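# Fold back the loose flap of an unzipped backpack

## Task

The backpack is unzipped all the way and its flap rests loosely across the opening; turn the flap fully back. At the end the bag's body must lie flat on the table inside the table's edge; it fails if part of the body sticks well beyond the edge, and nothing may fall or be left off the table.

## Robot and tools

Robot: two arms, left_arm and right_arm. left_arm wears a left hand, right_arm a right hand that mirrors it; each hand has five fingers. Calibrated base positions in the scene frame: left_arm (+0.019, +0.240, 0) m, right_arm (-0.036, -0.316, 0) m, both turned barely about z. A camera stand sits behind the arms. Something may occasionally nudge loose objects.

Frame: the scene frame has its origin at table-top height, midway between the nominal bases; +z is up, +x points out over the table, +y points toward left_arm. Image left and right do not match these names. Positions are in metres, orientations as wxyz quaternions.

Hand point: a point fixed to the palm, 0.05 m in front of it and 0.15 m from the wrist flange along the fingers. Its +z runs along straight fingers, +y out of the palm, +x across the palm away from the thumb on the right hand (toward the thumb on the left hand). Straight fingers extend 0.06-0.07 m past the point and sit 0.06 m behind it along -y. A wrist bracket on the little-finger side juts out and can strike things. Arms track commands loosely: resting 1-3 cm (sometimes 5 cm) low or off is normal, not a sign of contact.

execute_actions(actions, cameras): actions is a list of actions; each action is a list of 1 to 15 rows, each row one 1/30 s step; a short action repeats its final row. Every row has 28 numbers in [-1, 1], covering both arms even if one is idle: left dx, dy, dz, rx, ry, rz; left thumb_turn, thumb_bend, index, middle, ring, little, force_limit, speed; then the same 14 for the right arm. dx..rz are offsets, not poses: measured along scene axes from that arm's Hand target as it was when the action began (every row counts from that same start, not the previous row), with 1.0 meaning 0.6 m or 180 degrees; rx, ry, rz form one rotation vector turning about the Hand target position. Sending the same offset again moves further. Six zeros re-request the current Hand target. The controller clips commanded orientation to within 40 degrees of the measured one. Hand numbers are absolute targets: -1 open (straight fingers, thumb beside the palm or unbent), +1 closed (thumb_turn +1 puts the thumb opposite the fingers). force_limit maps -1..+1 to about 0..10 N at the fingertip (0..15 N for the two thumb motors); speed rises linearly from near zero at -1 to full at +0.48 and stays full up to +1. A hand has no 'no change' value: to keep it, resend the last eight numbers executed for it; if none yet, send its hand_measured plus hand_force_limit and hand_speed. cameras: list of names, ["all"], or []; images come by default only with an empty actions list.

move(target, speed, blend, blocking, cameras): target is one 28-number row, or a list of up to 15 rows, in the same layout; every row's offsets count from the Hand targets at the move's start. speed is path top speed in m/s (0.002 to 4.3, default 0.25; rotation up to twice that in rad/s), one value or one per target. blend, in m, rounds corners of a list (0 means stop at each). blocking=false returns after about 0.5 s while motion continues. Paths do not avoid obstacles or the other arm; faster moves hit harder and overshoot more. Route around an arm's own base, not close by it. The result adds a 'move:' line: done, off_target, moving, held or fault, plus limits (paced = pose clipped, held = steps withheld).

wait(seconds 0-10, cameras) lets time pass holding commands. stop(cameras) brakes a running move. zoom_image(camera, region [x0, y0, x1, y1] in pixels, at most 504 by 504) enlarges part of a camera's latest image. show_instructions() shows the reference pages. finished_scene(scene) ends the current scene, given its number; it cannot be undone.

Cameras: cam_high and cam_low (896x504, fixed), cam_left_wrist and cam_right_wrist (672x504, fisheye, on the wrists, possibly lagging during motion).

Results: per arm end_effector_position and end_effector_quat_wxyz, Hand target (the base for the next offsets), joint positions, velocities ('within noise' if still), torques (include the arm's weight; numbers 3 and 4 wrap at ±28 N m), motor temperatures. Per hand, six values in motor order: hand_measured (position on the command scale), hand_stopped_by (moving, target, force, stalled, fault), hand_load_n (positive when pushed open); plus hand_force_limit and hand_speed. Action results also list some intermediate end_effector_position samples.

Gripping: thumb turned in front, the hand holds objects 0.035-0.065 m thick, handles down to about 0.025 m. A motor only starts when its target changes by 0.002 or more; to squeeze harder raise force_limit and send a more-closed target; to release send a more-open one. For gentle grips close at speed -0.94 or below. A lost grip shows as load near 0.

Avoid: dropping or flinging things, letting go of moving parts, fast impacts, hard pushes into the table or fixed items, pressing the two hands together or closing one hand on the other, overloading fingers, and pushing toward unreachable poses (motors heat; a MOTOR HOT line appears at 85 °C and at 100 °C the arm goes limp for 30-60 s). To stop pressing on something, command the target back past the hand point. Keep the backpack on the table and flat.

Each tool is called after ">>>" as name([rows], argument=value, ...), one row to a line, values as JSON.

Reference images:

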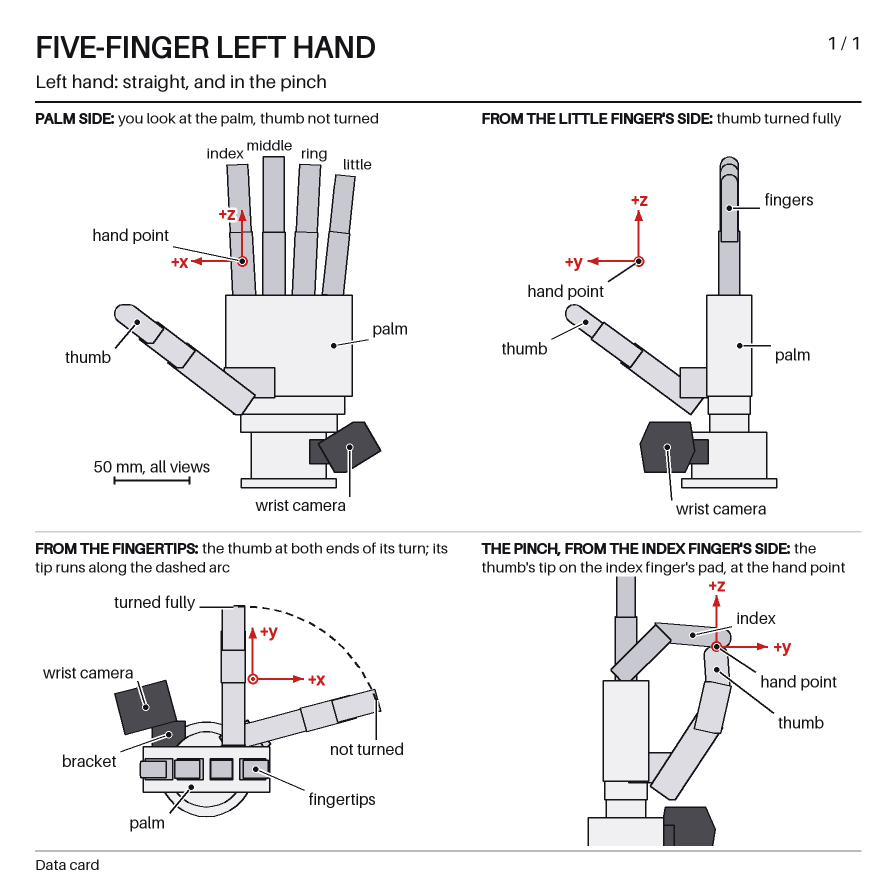

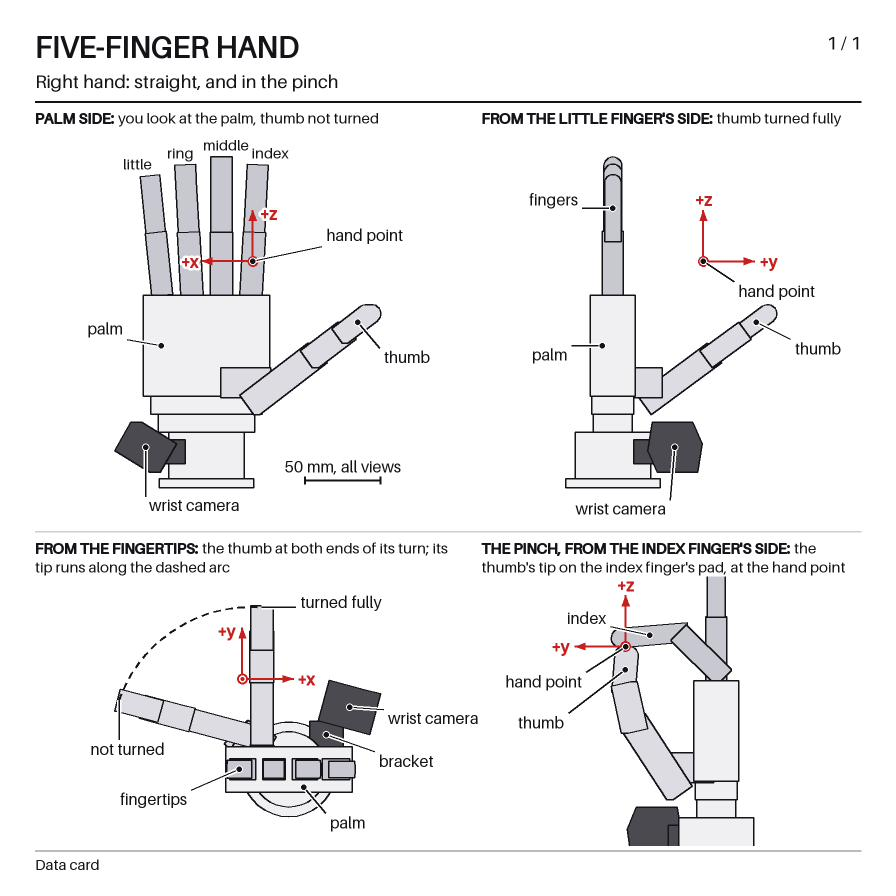

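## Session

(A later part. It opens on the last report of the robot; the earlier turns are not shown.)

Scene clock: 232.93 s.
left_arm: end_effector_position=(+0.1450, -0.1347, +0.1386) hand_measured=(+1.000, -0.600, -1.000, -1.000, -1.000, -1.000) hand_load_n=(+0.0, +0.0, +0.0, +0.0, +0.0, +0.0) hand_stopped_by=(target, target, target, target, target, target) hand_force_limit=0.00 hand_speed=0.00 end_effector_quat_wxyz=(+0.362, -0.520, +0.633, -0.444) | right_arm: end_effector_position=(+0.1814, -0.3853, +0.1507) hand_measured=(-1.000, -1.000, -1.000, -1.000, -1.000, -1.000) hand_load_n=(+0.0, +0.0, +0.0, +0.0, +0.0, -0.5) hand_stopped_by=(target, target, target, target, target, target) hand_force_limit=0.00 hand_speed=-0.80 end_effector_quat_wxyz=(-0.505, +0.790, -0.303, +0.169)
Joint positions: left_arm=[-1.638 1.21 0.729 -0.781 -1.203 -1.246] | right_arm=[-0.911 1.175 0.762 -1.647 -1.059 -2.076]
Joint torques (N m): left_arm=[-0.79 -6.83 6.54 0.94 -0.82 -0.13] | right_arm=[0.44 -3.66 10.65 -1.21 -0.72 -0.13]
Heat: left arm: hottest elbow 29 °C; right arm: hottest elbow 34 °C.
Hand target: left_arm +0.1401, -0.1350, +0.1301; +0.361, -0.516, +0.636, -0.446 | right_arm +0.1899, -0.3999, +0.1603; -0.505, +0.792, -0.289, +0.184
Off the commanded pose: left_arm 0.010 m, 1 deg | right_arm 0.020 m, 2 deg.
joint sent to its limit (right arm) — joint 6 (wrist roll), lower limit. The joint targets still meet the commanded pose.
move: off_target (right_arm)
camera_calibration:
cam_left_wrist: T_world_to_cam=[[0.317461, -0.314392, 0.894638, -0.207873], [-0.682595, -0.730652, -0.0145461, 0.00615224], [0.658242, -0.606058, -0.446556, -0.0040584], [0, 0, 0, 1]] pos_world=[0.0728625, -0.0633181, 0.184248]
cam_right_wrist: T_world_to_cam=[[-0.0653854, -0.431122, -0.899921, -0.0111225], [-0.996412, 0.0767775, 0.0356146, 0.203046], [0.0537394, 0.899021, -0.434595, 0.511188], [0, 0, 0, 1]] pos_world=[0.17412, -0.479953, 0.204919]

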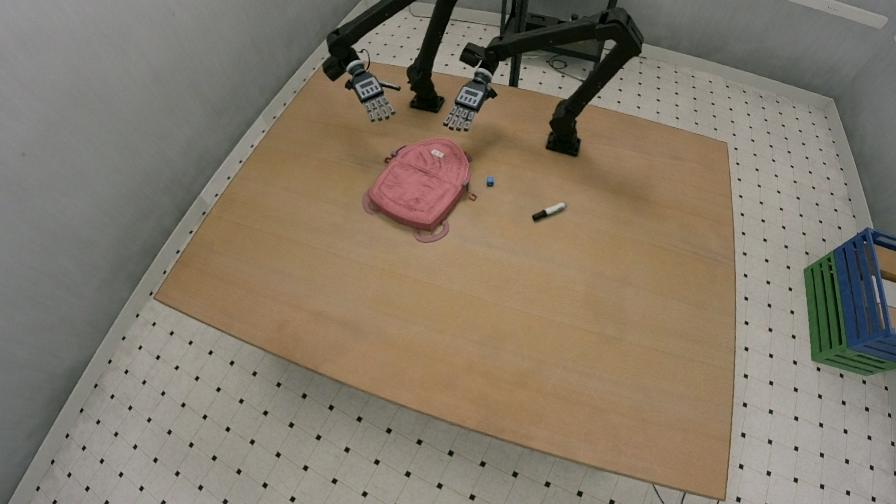

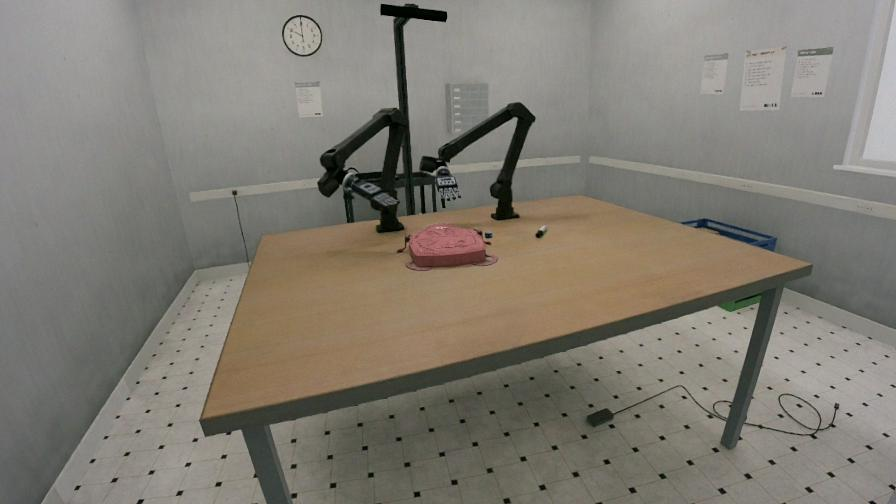

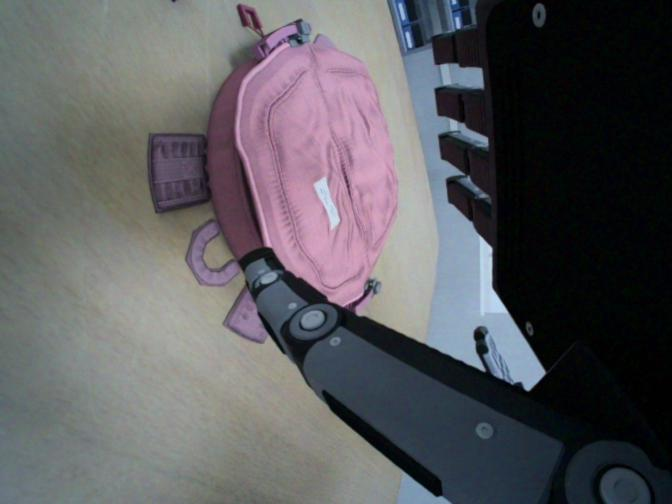

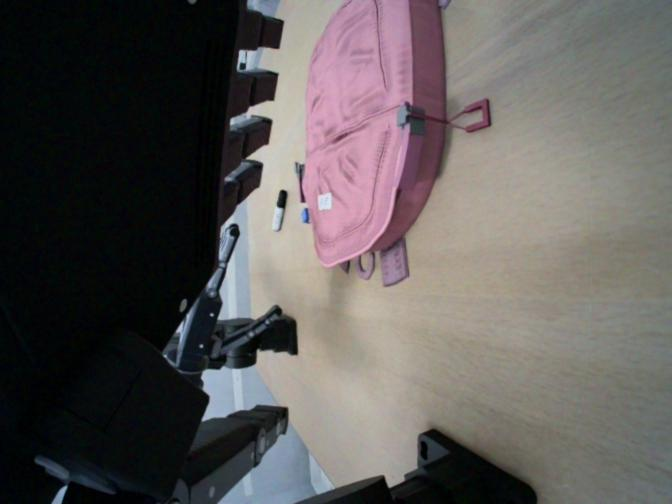

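>>> move([
  [0,-0.008,0,-0.0116,-0.0543,0,1,0,-1,-1,-1,-1,0,0,0,0,0,0,0,0,-1,-1,-1,-1,-1,-1,0,-0.8],
  [0,-0.008,-0.125,-0.0116,-0.0543,0,1,0,-1,-1,-1,-1,0,0,0,0,0,0,0,0,-1,-1,-1,-1,-1,-1,0,-0.8],
], speed=0.12, cameras=["cam_left_wrist","cam_right_wrist","cam_low"])

>>> zoom_image(camera="cam_right_wrist", region=[190, 130, 410, 350])

>>> zoom_image(camera="cam_left_wrist", region=[150, 30, 400, 330])

Scene clock: 286.77 s.
left_arm: end_effector_position=(+0.1443, -0.1439, +0.0634) hand_measured=(+1.000, +0.000, -1.000, -1.000, -1.000, -1.000) hand_load_n=(+0.0, +0.5, +0.0, +0.0, +0.0, +0.0) hand_stopped_by=(target, target, target, target, target, target) hand_force_limit=0.00 hand_speed=0.00 end_effector_quat_wxyz=(+0.400, -0.495, +0.585, -0.503) | right_arm: end_effector_position=(+0.1814, -0.3853, +0.1507) hand_measured=(-1.000, -1.000, -1.000, -1.000, -1.000, -1.000) hand_load_n=(-0.5, +0.0, +0.0, +0.0, +0.5, +0.0) hand_stopped_by=(target, target, target, target, target, target) hand_force_limit=0.00 hand_speed=-0.80 end_effector_quat_wxyz=(-0.505, +0.790, -0.303, +0.169)
Joint positions: left_arm=[-1.697 1.459 0.605 -0.42 -1.387 -1.3] | right_arm=[-0.911 1.175 0.762 -1.647 -1.059 -2.076]
Joint torques (N m): left_arm=[-0.73 -8.35 4.53 0.85 -0.86 0.09] | right_arm=[0.5 -3.6 10.66 -1.22 -0.72 -0.13]
Heat: left arm: hottest elbow 28 °C; right arm: hottest elbow 34 °C.
Hand target: left_arm +0.1400, -0.1399, +0.0552; +0.404, -0.483, +0.595, -0.500 | right_arm +0.1899, -0.3999, +0.1603; -0.505, +0.792, -0.289, +0.184
Off the commanded pose: left_arm 0.010 m, 2 deg | right_arm 0.020 m, 2 deg.
joint sent to its limit (right arm) — joint 6 (wrist roll), lower limit. The joint targets still meet the commanded pose.
move: off_target (right_arm)
camera_calibration:
cam_left_wrist: T_world_to_cam=[[0.166914, -0.256933, 0.951906, -0.116965], [-0.666799, -0.740603, -0.0829784, -0.00140699], [0.726305, -0.62088, -0.29494, -0.0643398], [0, 0, 0, 1]] pos_world=[0.0653151, -0.0710414, 0.0922462]
cam_right_wrist: T_world_to_cam=[[-0.0653854, -0.431122, -0.899921, -0.0111225], [-0.996412, 0.0767775, 0.0356146, 0.203046], [0.0537394, 0.899021, -0.434595, 0.511188], [0, 0, 0, 1]] pos_world=[0.17412, -0.479953, 0.204919]
Images, in order (width x height): cam_low 896x504, cam_left_wrist 672x504, cam_right_wrist 672x504.

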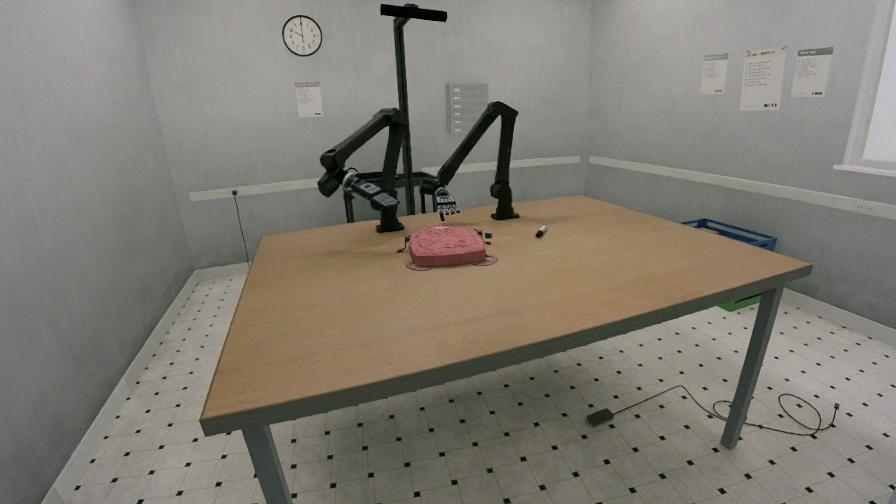

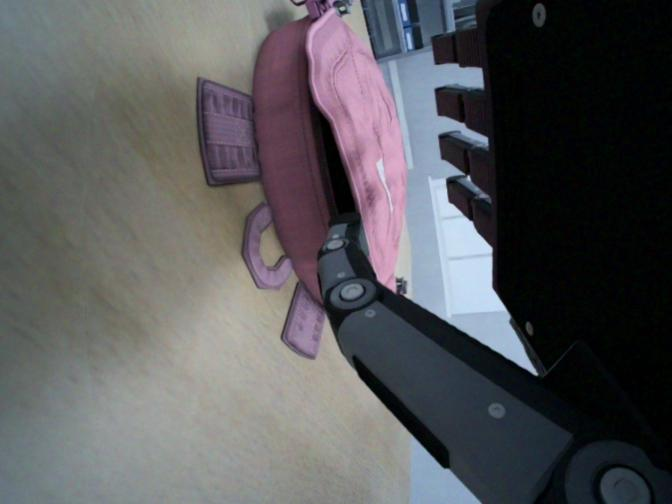

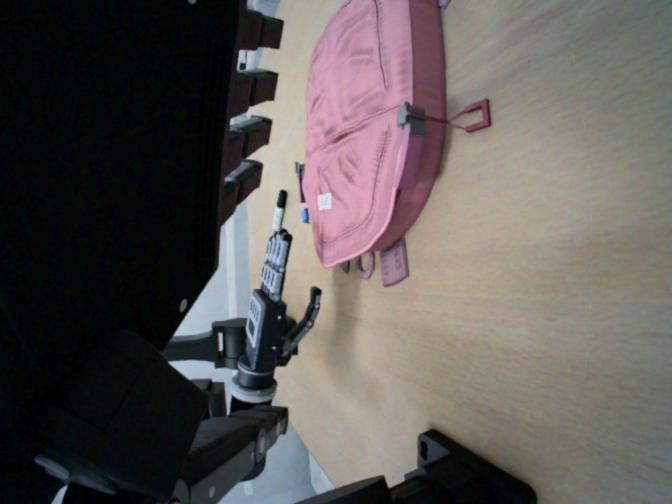

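Scaled by 2.291 from the camera's 672x504 image, which has a finer 960x720 frame.

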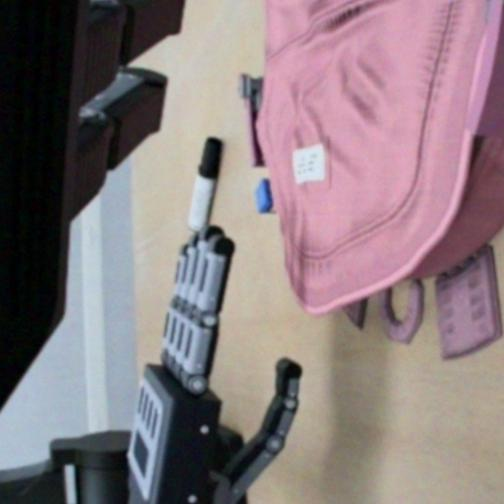

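Scaled by 1.680 from the camera's 672x504 image, which has a finer 960x720 frame.

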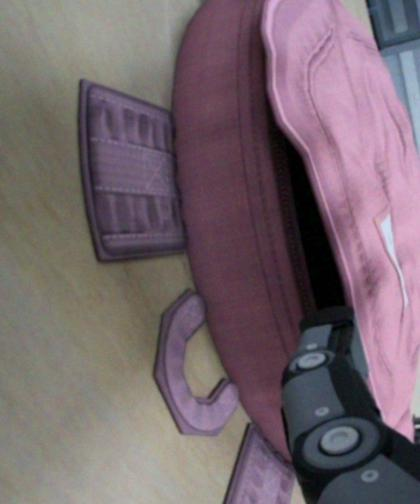

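>>> move([
  [0,0,-0.01,0,0,0,1,0,-1,-1,-1,-1,0,0,0,0,0,0,0,0,-1,-1,-1,-1,-1,-1,0,-0.8],
  [0.125,-0.027,-0.01,0,0,0,1,0,-1,-1,-1,-1,0,0,0,0,0,0,0,0,-1,-1,-1,-1,-1,-1,0,-0.8],
], speed=0.08, cameras=["cam_left_wrist","cam_right_wrist","cam_low"])

>>> zoom_image(camera="cam_right_wrist", region=[190, 130, 410, 350])

>>> zoom_image(camera="cam_left_wrist", region=[150, 30, 400, 330])

Scene clock: 300.30 s.
left_arm: end_effector_position=(+0.2062, -0.1654, +0.0595) hand_measured=(+1.000, +0.000, -1.000, -1.000, -1.000, -1.000) hand_load_n=(+0.0, +0.5, +0.0, +0.0, -0.5, +0.0) hand_stopped_by=(target, target, target, target, target, target) hand_force_limit=0.00 hand_speed=0.00 end_effector_quat_wxyz=(+0.392, -0.484, +0.592, -0.511) | right_arm: end_effector_position=(+0.1814, -0.3853, +0.1507) hand_measured=(-1.000, -1.000, -1.000, -1.000, -1.000, -1.000) hand_load_n=(+0.0, +0.0, -0.5, +0.0, +0.0, +0.0) hand_stopped_by=(target, target, target, target, target, target) hand_force_limit=0.00 hand_speed=-0.80 end_effector_quat_wxyz=(-0.505, +0.790, -0.303, +0.169)
Joint positions: left_arm=[-1.498 1.507 0.498 0.46 -1.237 -0.554] | right_arm=[-0.911 1.175 0.762 -1.647 -1.059 -2.076]
Joint torques (N m): left_arm=[1.73 -8.12 4.26 1.84 -0.39 0.09] | right_arm=[0.44 -3.66 10.65 -1.24 -0.72 -0.13]
Heat: left arm: hottest elbow 28 °C; right arm: hottest elbow 35 °C.
Hand target: left_arm +0.2151, -0.1559, +0.0491; +0.404, -0.483, +0.595, -0.500 | right_arm +0.1899, -0.3999, +0.1603; -0.505, +0.792, -0.289, +0.184
Off the commanded pose: left_arm 0.017 m, 2 deg | right_arm 0.020 m, 2 deg.
joint sent to its limit (right arm) — joint 6 (wrist roll), lower limit. The joint targets still meet the commanded pose.
move: off_target (left_arm, right_arm)
camera_calibration:
cam_left_wrist: T_world_to_cam=[[0.154159, -0.261125, 0.952916, -0.127259], [-0.691916, -0.717011, -0.0845452, 0.0327386], [0.705328, -0.646304, -0.29121, -0.123887], [0, 0, 0, 1]] pos_world=[0.129652, -0.0898255, 0.0879583]
cam_right_wrist: T_world_to_cam=[[-0.0653854, -0.431122, -0.899921, -0.0111225], [-0.996412, 0.0767775, 0.0356146, 0.203046], [0.0537394, 0.899021, -0.434595, 0.511188], [0, 0, 0, 1]] pos_world=[0.17412, -0.479953, 0.204919]
Images, in order (width x height): cam_low 896x504, cam_left_wrist 672x504, cam_right_wrist 672x504.

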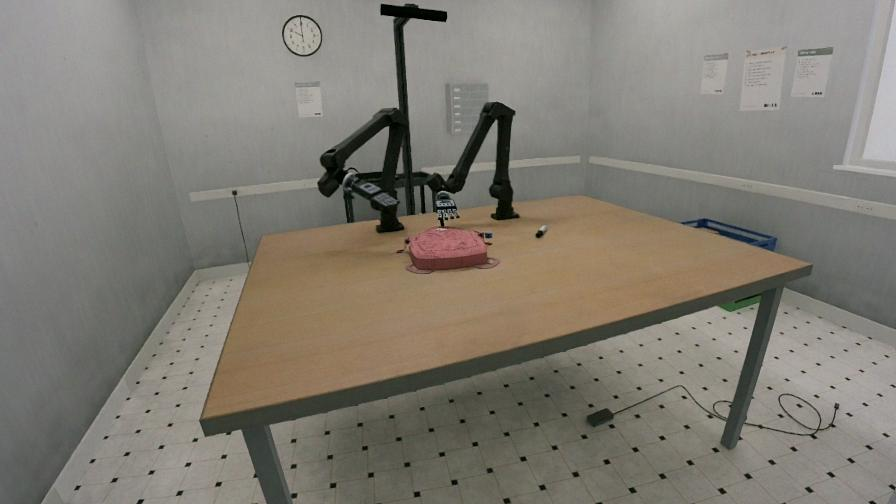

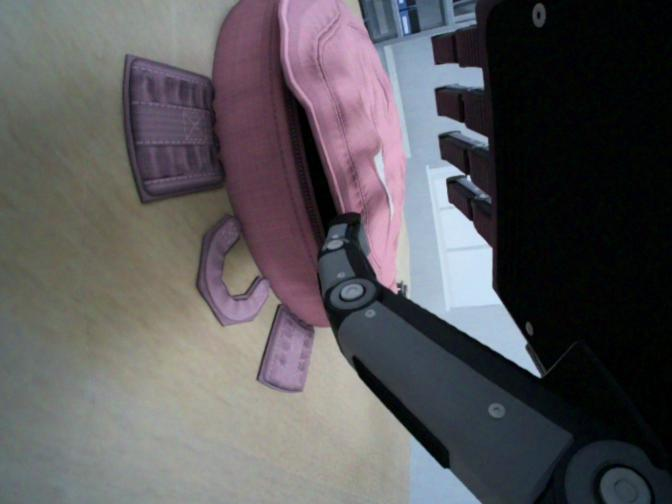

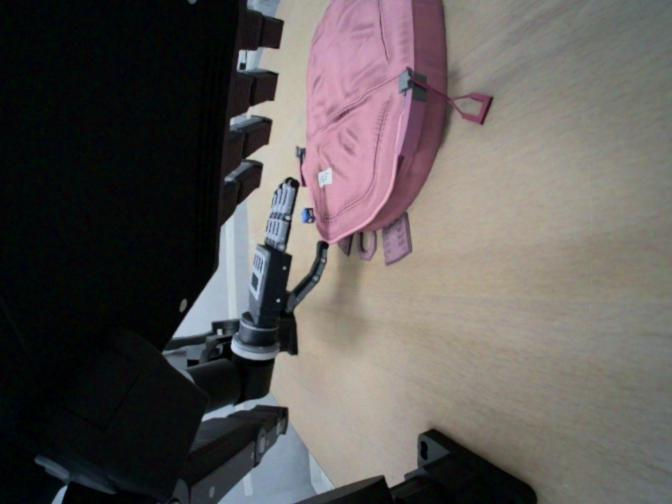

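Scaled by 2.291 from the camera's 672x504 image, which has a finer 960x720 frame.

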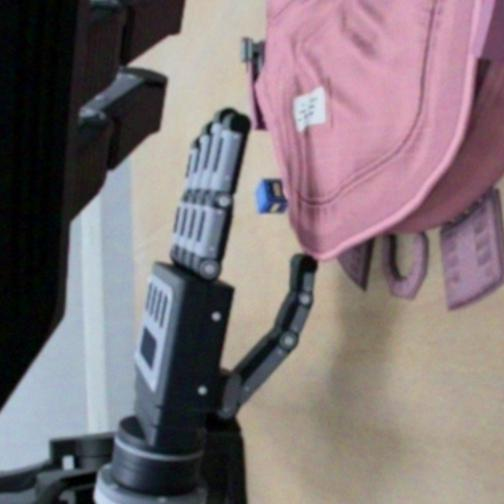

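Scaled by 1.680 from the camera's 672x504 image, which has a finer 960x720 frame.

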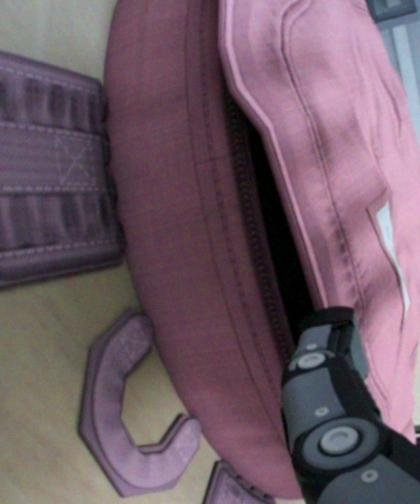

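>>> move([
  [-0.1,0.0,0,0,0,0,1,-1,-1,-1,-1,-1,0,0,0,0,0,0,0,0,-1,-1,-1,-1,-1,-1,0,-0.8],
], speed=0.1, cameras=["cam_left_wrist","cam_right_wrist"])

>>> zoom_image(camera="cam_left_wrist", region=[200, 30, 450, 330])

>>> zoom_image(camera="cam_right_wrist", region=[280, 130, 430, 280])

Scene clock: 321.33 s.
left_arm: end_effector_position=(+0.1631, -0.1438, +0.0448) hand_measured=(+1.000, -0.998, -1.000, -1.000, -1.000, -1.000) hand_load_n=(+0.0, -2.0, +0.0, +0.0, +0.0, +0.0) hand_stopped_by=(target, target, target, target, target, target) hand_force_limit=0.00 hand_speed=0.00 end_effector_quat_wxyz=(+0.414, -0.482, +0.592, -0.495) | right_arm: end_effector_position=(+0.1814, -0.3853, +0.1507) hand_measured=(-1.000, -1.000, -1.000, -1.000, -1.000, -1.000) hand_load_n=(-0.5, +0.0, +0.0, +0.0, +0.0, +0.0) hand_stopped_by=(target, target, target, target, target, target) hand_force_limit=0.00 hand_speed=-0.80 end_effector_quat_wxyz=(-0.505, +0.790, -0.303, +0.169)
Joint positions: left_arm=[-1.641 1.5 0.54 -0.058 -1.373 -0.997] | right_arm=[-0.911 1.175 0.762 -1.647 -1.059 -2.076]
Joint torques (N m): left_arm=[-0.91 -9.35 7.21 -0.06 -0.44 -0.11] | right_arm=[0.44 -3.66 10.66 -1.22 -0.72 -0.13]
Heat: left arm: hottest elbow 27 °C; right arm: hottest elbow 35 °C.
Hand target: left_arm +0.1551, -0.1560, +0.0491; +0.404, -0.483, +0.595, -0.500 | right_arm +0.1899, -0.3999, +0.1603; -0.505, +0.792, -0.289, +0.184
Off the commanded pose: left_arm 0.015 m, 1 deg | right_arm 0.020 m, 2 deg.
joint sent to its limit (right arm) — joint 6 (wrist roll), lower limit. The joint targets still meet the commanded pose.
move: off_target (left_arm, right_arm)
camera_calibration:
cam_left_wrist: T_world_to_cam=[[0.151326, -0.295246, 0.943361, -0.104979], [-0.666948, -0.73488, -0.123011, 0.0121715], [0.729576, -0.610558, -0.30812, -0.0818502], [0, 0, 0, 1]] pos_world=[0.0837197, -0.0720244, 0.075311]
cam_right_wrist: T_world_to_cam=[[-0.0653854, -0.431122, -0.899921, -0.0111225], [-0.996412, 0.0767775, 0.0356146, 0.203046], [0.0537394, 0.899021, -0.434595, 0.511188], [0, 0, 0, 1]] pos_world=[0.17412, -0.479953, 0.204919]
Images, in order (width x height): cam_left_wrist 672x504, cam_right_wrist 672x504.

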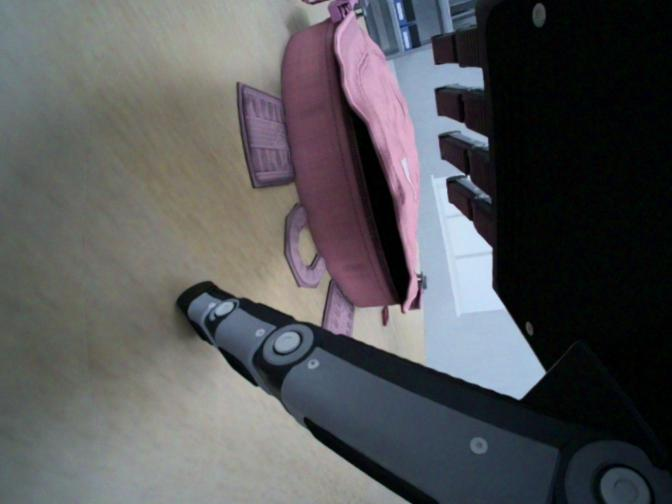

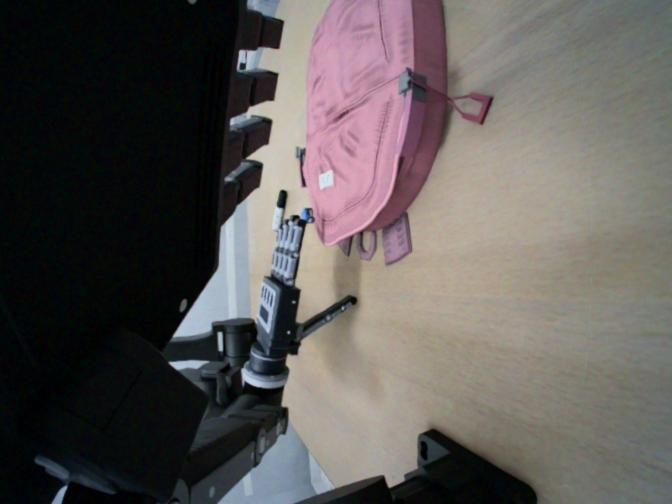

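Scaled by 1.680 from the camera's 672x504 image, which has a finer 960x720 frame.

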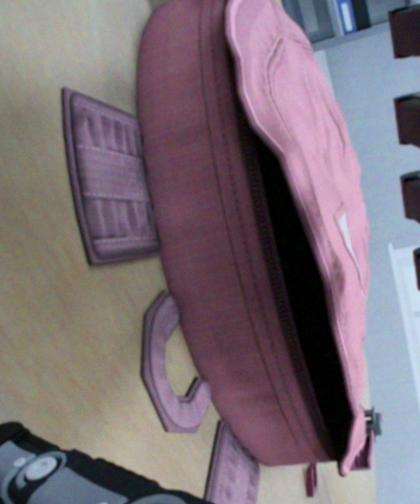

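Scaled by 3.360 from the camera's 672x504 image, which has a finer 960x720 frame.

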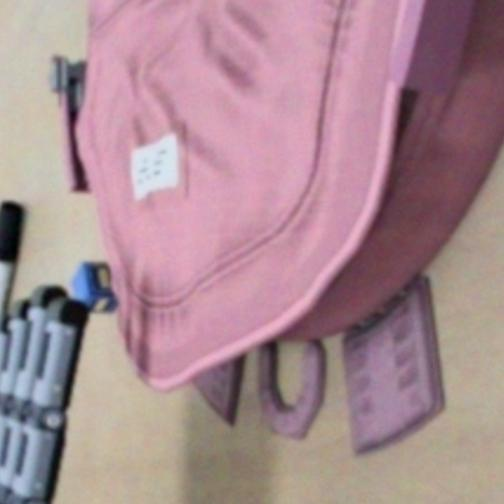

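>>> move([
  [0.03,-0.02,-0.005,0,0,0,1,0,-1,-1,-1,-1,0,0,0,0,0,0,0,0,-1,-1,-1,-1,-1,-1,0,-0.8],
], speed=0.08, cameras=["cam_left_wrist","cam_right_wrist"])

>>> zoom_image(camera="cam_left_wrist", region=[200, 30, 450, 330])

Scene clock: 332.23 s.
left_arm: end_effector_position=(+0.1676, -0.1603, +0.0464) hand_measured=(+1.000, +0.000, -1.000, -1.000, -1.000, -1.000) hand_load_n=(+0.0, +0.0, +0.0, +0.0, +0.0, +0.0) hand_stopped_by=(target, target, target, target, target, target) hand_force_limit=0.00 hand_speed=0.00 end_effector_quat_wxyz=(+0.403, -0.480, +0.597, -0.501) | right_arm: end_effector_position=(+0.1814, -0.3853, +0.1507) hand_measured=(-1.000, -1.000, -1.000, -1.000, -1.000, -1.000) hand_load_n=(+0.0, +0.0, +0.0, +0.0, +0.0, +0.0) hand_stopped_by=(target, target, target, target, target, target) hand_force_limit=0.00 hand_speed=-0.80 end_effector_quat_wxyz=(-0.505, +0.790, -0.303, +0.169)
Joint positions: left_arm=[-1.617 1.518 0.54 0.123 -1.338 -0.841] | right_arm=[-0.911 1.175 0.762 -1.647 -1.059 -2.076]
Joint torques (N m): left_arm=[1.26 -8.29 6.94 1.44 -0.51 0.08] | right_arm=[0.5 -3.6 10.66 -1.24 -0.72 -0.13]
Heat: left arm: hottest elbow 27 °C; right arm: hottest elbow 35 °C.
Hand target: left_arm +0.1731, -0.1680, +0.0462; +0.404, -0.483, +0.595, -0.500 | right_arm +0.1899, -0.3999, +0.1603; -0.505, +0.792, -0.289, +0.184
Off the commanded pose: left_arm 0.009 m, 1 deg | right_arm 0.020 m, 2 deg.
joint sent to its limit (right arm) — joint 6 (wrist roll), lower limit. The joint targets still meet the commanded pose.
move: off_target (right_arm)
camera_calibration:
cam_left_wrist: T_world_to_cam=[[0.15371, -0.288996, 0.94491, -0.111387], [-0.685459, -0.719953, -0.108689, 0.00810106], [0.711701, -0.630991, -0.308759, -0.094977], [0, 0, 0, 1]] pos_world=[0.0902696, -0.0862877, 0.0768067]
cam_right_wrist: T_world_to_cam=[[-0.0653854, -0.431122, -0.899921, -0.0111225], [-0.996412, 0.0767775, 0.0356146, 0.203046], [0.0537394, 0.899021, -0.434595, 0.511188], [0, 0, 0, 1]] pos_world=[0.17412, -0.479953, 0.204919]
Images, in order (width x height): cam_left_wrist 672x504, cam_right_wrist 672x504.

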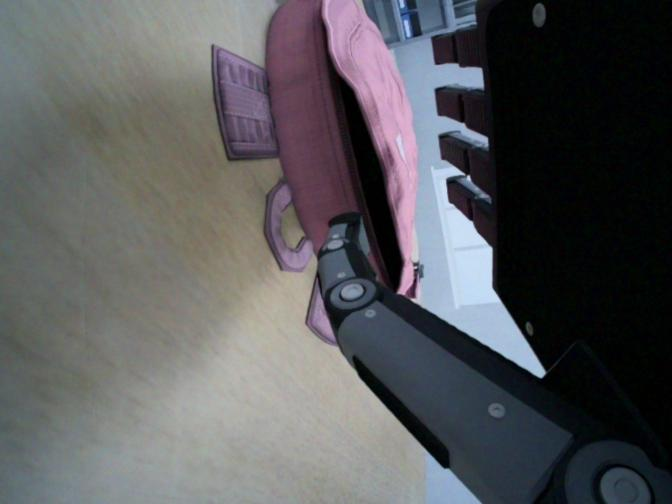

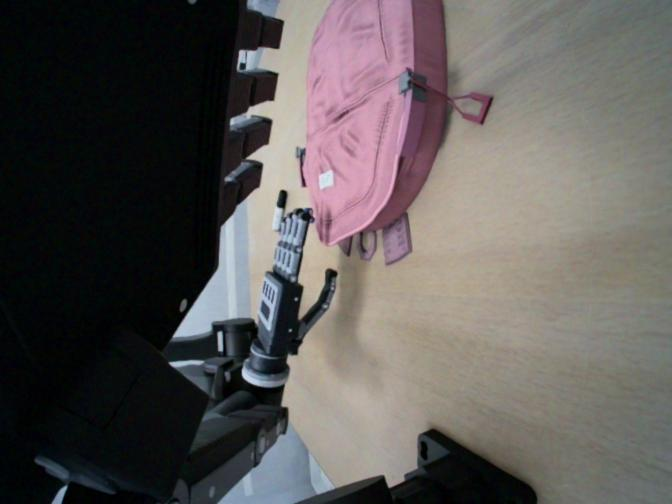

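Scaled by 1.680 from the camera's 672x504 image, which has a finer 960x720 frame.

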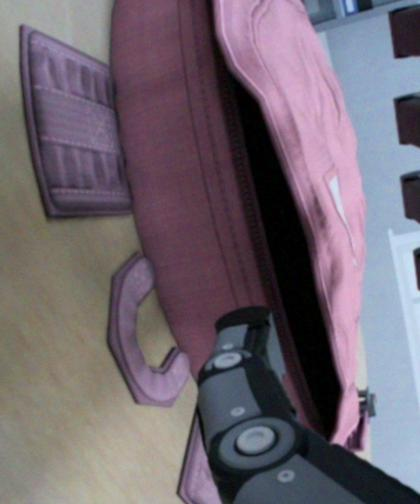

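>>> move([
  [0.015,-0.005,0.016,0,0,0,1,0,-1,-1,-1,-1,0,0,0,0,0,0,0,0,-1,-1,-1,-1,-1,-1,0,-0.8],
], speed=0.08, cameras=["cam_left_wrist","cam_right_wrist"])

>>> zoom_image(camera="cam_left_wrist", region=[200, 30, 450, 330])

Scene clock: 336.17 s.
left_arm: end_effector_position=(+0.1764, -0.1618, +0.0477) hand_measured=(+1.000, +0.000, -1.000, -1.000, -1.000, -1.000) hand_load_n=(+0.0, +0.0, +0.0, +0.0, +0.0, +0.0) hand_stopped_by=(target, target, target, target, target, target) hand_force_limit=0.00 hand_speed=0.00 end_effector_quat_wxyz=(+0.408, -0.476, +0.603, -0.494) | right_arm: end_effector_position=(+0.1814, -0.3853, +0.1507) hand_measured=(-1.000, -1.000, -1.000, -1.000, -1.000, -1.000) hand_load_n=(-0.5, +0.0, +0.0, -0.5, +0.0, +0.0) hand_stopped_by=(target, target, target, target, target, target) hand_force_limit=0.00 hand_speed=-0.80 end_effector_quat_wxyz=(-0.505, +0.790, -0.303, +0.169)
Joint positions: left_arm=[-1.591 1.518 0.54 0.179 -1.319 -0.762] | right_arm=[-0.911 1.175 0.762 -1.647 -1.059 -2.076]
Joint torques (N m): left_arm=[1.26 -9.99 6.97 1.5 -0.47 0.1] | right_arm=[0.44 -3.6 10.66 -1.22 -0.72 -0.13]
Heat: left arm: hottest elbow 28 °C; right arm: hottest elbow 35 °C.
Hand target: left_arm +0.1821, -0.1710, +0.0558; +0.404, -0.483, +0.595, -0.500 | right_arm +0.1899, -0.3999, +0.1603; -0.505, +0.792, -0.289, +0.184
Off the commanded pose: left_arm 0.013 m, 1 deg | right_arm 0.020 m, 2 deg.
joint sent to its limit (right arm) — joint 6 (wrist roll), lower limit. The joint targets still meet the commanded pose.
move: off_target (left_arm, right_arm)
camera_calibration:
cam_left_wrist: T_world_to_cam=[[0.153537, -0.309013, 0.938583, -0.117419], [-0.685395, -0.717517, -0.12411, 0.0143199], [0.711801, -0.624244, -0.321961, -0.100066], [0, 0, 0, 1]] pos_world=[0.0990698, -0.0884746, 0.0797671]
cam_right_wrist: T_world_to_cam=[[-0.0653854, -0.431122, -0.899921, -0.0111225], [-0.996412, 0.0767775, 0.0356146, 0.203046], [0.0537394, 0.899021, -0.434595, 0.511188], [0, 0, 0, 1]] pos_world=[0.17412, -0.479953, 0.204919]
Images, in order (width x height): cam_left_wrist 672x504, cam_right_wrist 672x504.

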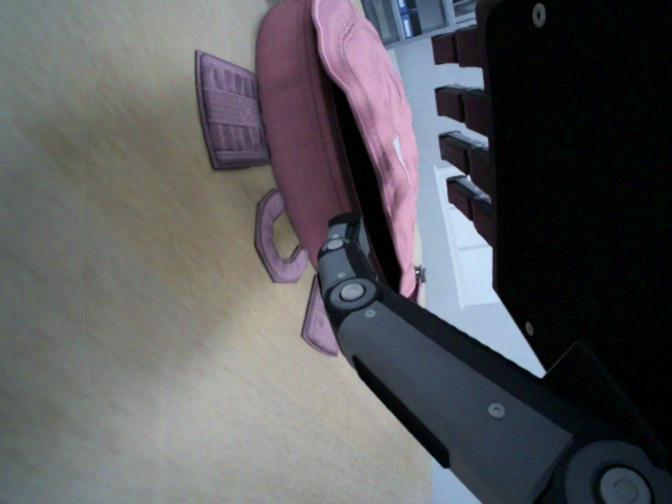

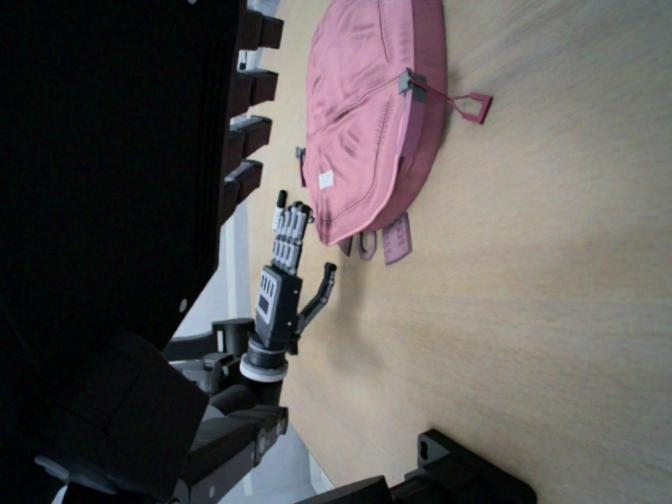

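Scaled by 1.680 from the camera's 672x504 image, which has a finer 960x720 frame.

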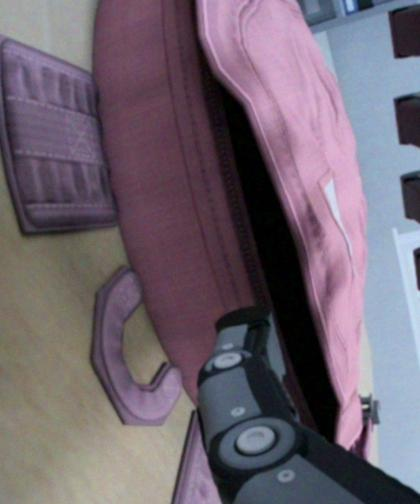

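>>> move([
  [0.01,-0.002,0.02,0,0,0,1,0,-1,-1,-1,-1,0,0,0,0,0,0,0,0,-1,-1,-1,-1,-1,-1,0,-0.8],
], speed=0.08, cameras=["cam_left_wrist","cam_right_wrist"])

>>> zoom_image(camera="cam_left_wrist", region=[200, 30, 450, 330])

Scene clock: 340.70 s.
left_arm: end_effector_position=(+0.1822, -0.1613, +0.0558) hand_measured=(+1.000, +0.000, -1.000, -1.000, -1.000, -1.000) hand_load_n=(+0.0, +0.0, +0.0, +0.0, -0.5, -0.5) hand_stopped_by=(target, target, target, target, target, target) hand_force_limit=0.00 hand_speed=0.00 end_effector_quat_wxyz=(+0.410, -0.474, +0.605, -0.492) | right_arm: end_effector_position=(+0.1814, -0.3853, +0.1507) hand_measured=(-1.000, -1.000, -1.000, -1.000, -1.000, -1.000) hand_load_n=(+0.0, +0.0, +0.0, -0.5, +0.0, -0.5) hand_stopped_by=(target, target, target, target, target, target) hand_force_limit=0.00 hand_speed=-0.80 end_effector_quat_wxyz=(-0.505, +0.790, -0.303, +0.169)
Joint positions: left_arm=[-1.573 1.492 0.54 0.19 -1.306 -0.714] | right_arm=[-0.911 1.175 0.762 -1.647 -1.059 -2.076]
Joint torques (N m): left_arm=[1.26 -10.34 7.45 1.59 -0.45 0.09] | right_arm=[0.44 -3.6 10.65 -1.24 -0.72 -0.13]
Heat: left arm: hottest elbow 28 °C; right arm: hottest elbow 35 °C.
Hand target: left_arm +0.1881, -0.1722, +0.0678; +0.404, -0.483, +0.595, -0.500 | right_arm +0.1899, -0.3999, +0.1603; -0.505, +0.792, -0.289, +0.184
Off the commanded pose: left_arm 0.017 m, 2 deg | right_arm 0.020 m, 2 deg.
joint sent to its limit (right arm) — joint 6 (wrist roll), lower limit. The joint targets still meet the commanded pose.
move: off_target (left_arm, right_arm)
camera_calibration:
cam_left_wrist: T_world_to_cam=[[0.15348, -0.318403, 0.935448, -0.127033], [-0.685717, -0.715949, -0.131184, 0.0203304], [0.711502, -0.621319, -0.328218, -0.100395], [0, 0, 0, 1]] pos_world=[0.104869, -0.0882692, 0.0885483]
cam_right_wrist: T_world_to_cam=[[-0.0653854, -0.431122, -0.899921, -0.0111225], [-0.996412, 0.0767775, 0.0356146, 0.203046], [0.0537394, 0.899021, -0.434595, 0.511188], [0, 0, 0, 1]] pos_world=[0.17412, -0.479953, 0.204919]
Images, in order (width x height): cam_left_wrist 672x504, cam_right_wrist 672x504.

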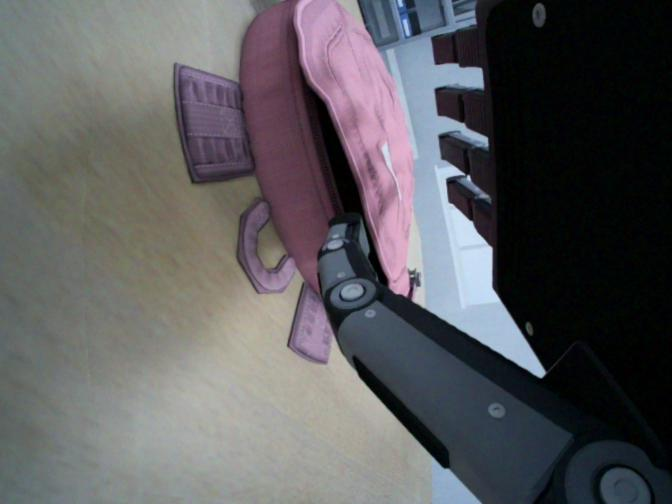

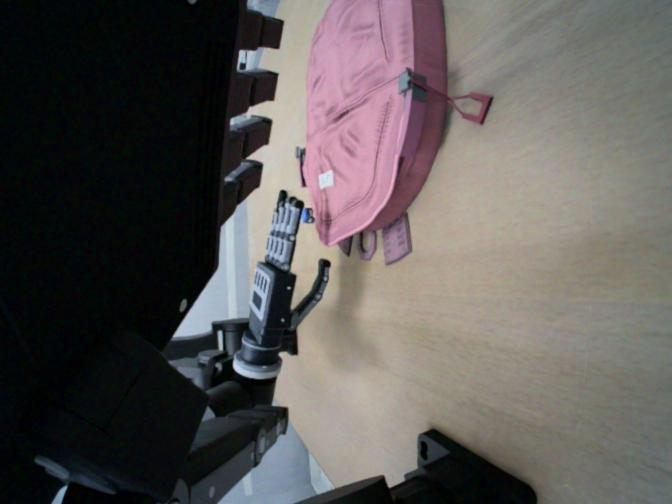

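Scaled by 1.680 from the camera's 672x504 image, which has a finer 960x720 frame.

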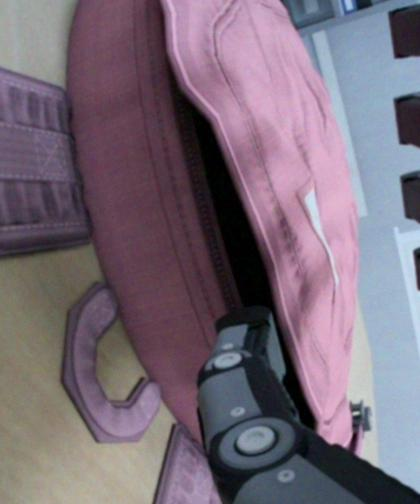

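>>> move([
  [0.033,-0.007,-0.003,0,0,0,1,0,-1,-1,-1,-1,0,0,0,0,0,0,0,0,-1,-1,-1,-1,-1,-1,0,-0.8],
], speed=0.06, cameras=["cam_left_wrist","cam_right_wrist"])

>>> zoom_image(camera="cam_left_wrist", region=[200, 30, 450, 330])

>>> zoom_image(camera="cam_right_wrist", region=[280, 130, 430, 280])

Scene clock: 354.17 s.
left_arm: end_effector_position=(+0.2014, -0.1710, +0.0660) hand_measured=(+1.000, +0.000, -1.000, -1.000, -1.000, -1.000) hand_load_n=(+0.0, +0.0, +0.0, +0.0, +0.0, +0.0) hand_stopped_by=(target, target, target, target, target, target) hand_force_limit=0.00 hand_speed=0.00 end_effector_quat_wxyz=(+0.402, -0.481, +0.598, -0.501) | right_arm: end_effector_position=(+0.1814, -0.3853, +0.1507) hand_measured=(-1.000, -1.000, -1.000, -1.000, -1.000, -1.000) hand_load_n=(-0.5, +0.0, +0.0, +0.0, +0.0, +0.0) hand_stopped_by=(target, target, target, target, target, target) hand_force_limit=0.00 hand_speed=-0.80 end_effector_quat_wxyz=(-0.505, +0.790, -0.303, +0.169)
Joint positions: left_arm=[-1.516 1.492 0.54 0.337 -1.26 -0.593] | right_arm=[-0.911 1.175 0.762 -1.647 -1.059 -2.076]
Joint torques (N m): left_arm=[1.2 -8.47 6.95 1.73 -0.36 0.1] | right_arm=[0.44 -3.6 10.65 -1.24 -0.72 -0.13]
Heat: left arm: hottest elbow 28 °C; right arm: hottest elbow 35 °C.
Hand target: left_arm +0.2079, -0.1764, +0.0660; +0.404, -0.483, +0.595, -0.500 | right_arm +0.1899, -0.3999, +0.1603; -0.505, +0.792, -0.289, +0.184
Off the commanded pose: left_arm 0.008 m, 1 deg | right_arm 0.020 m, 2 deg.
joint sent to its limit (right arm) — joint 6 (wrist roll), lower limit. The joint targets still meet the commanded pose.
move: off_target (right_arm)
camera_calibration:
cam_left_wrist: T_world_to_cam=[[0.155766, -0.287879, 0.944914, -0.13845], [-0.685814, -0.719973, -0.106294, 0.0255845], [0.710912, -0.631478, -0.309578, -0.119643], [0, 0, 0, 1]] pos_world=[0.124168, -0.0969888, 0.0965037]
cam_right_wrist: T_world_to_cam=[[-0.0653854, -0.431122, -0.899921, -0.0111225], [-0.996412, 0.0767775, 0.0356146, 0.203046], [0.0537394, 0.899021, -0.434595, 0.511188], [0, 0, 0, 1]] pos_world=[0.17412, -0.479953, 0.204919]
Images, in order (width x height): cam_left_wrist 672x504, cam_right_wrist 672x504.

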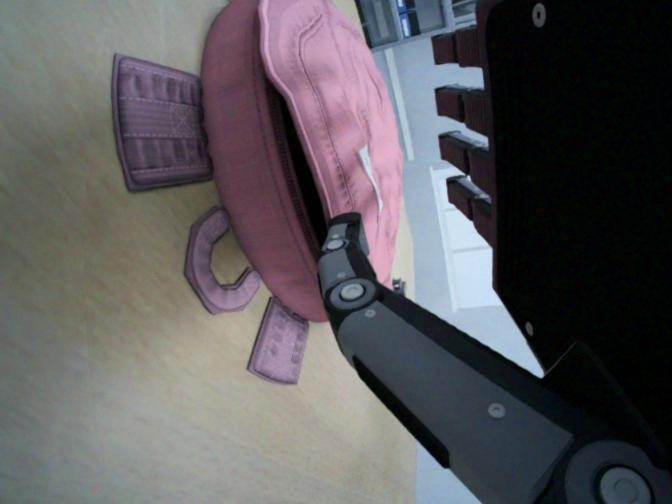

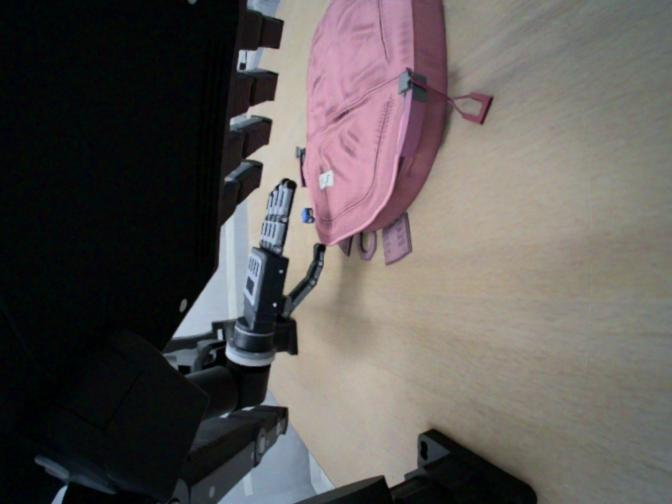

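Scaled by 1.680 from the camera's 672x504 image, which has a finer 960x720 frame.

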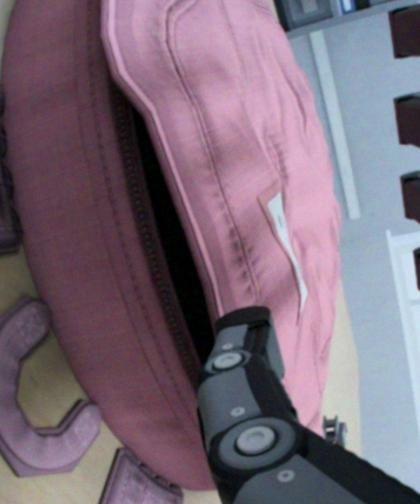

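Scaled by 3.360 from the camera's 672x504 image, which has a finer 960x720 frame.

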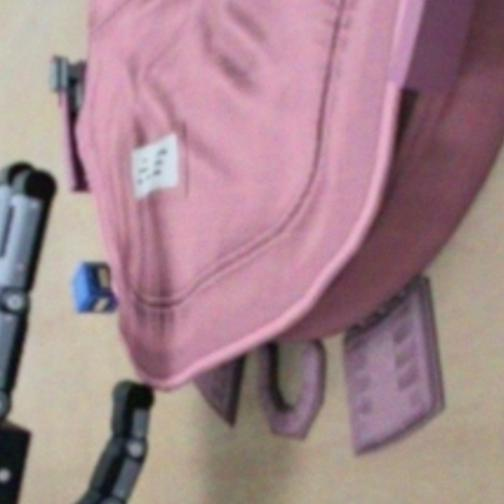

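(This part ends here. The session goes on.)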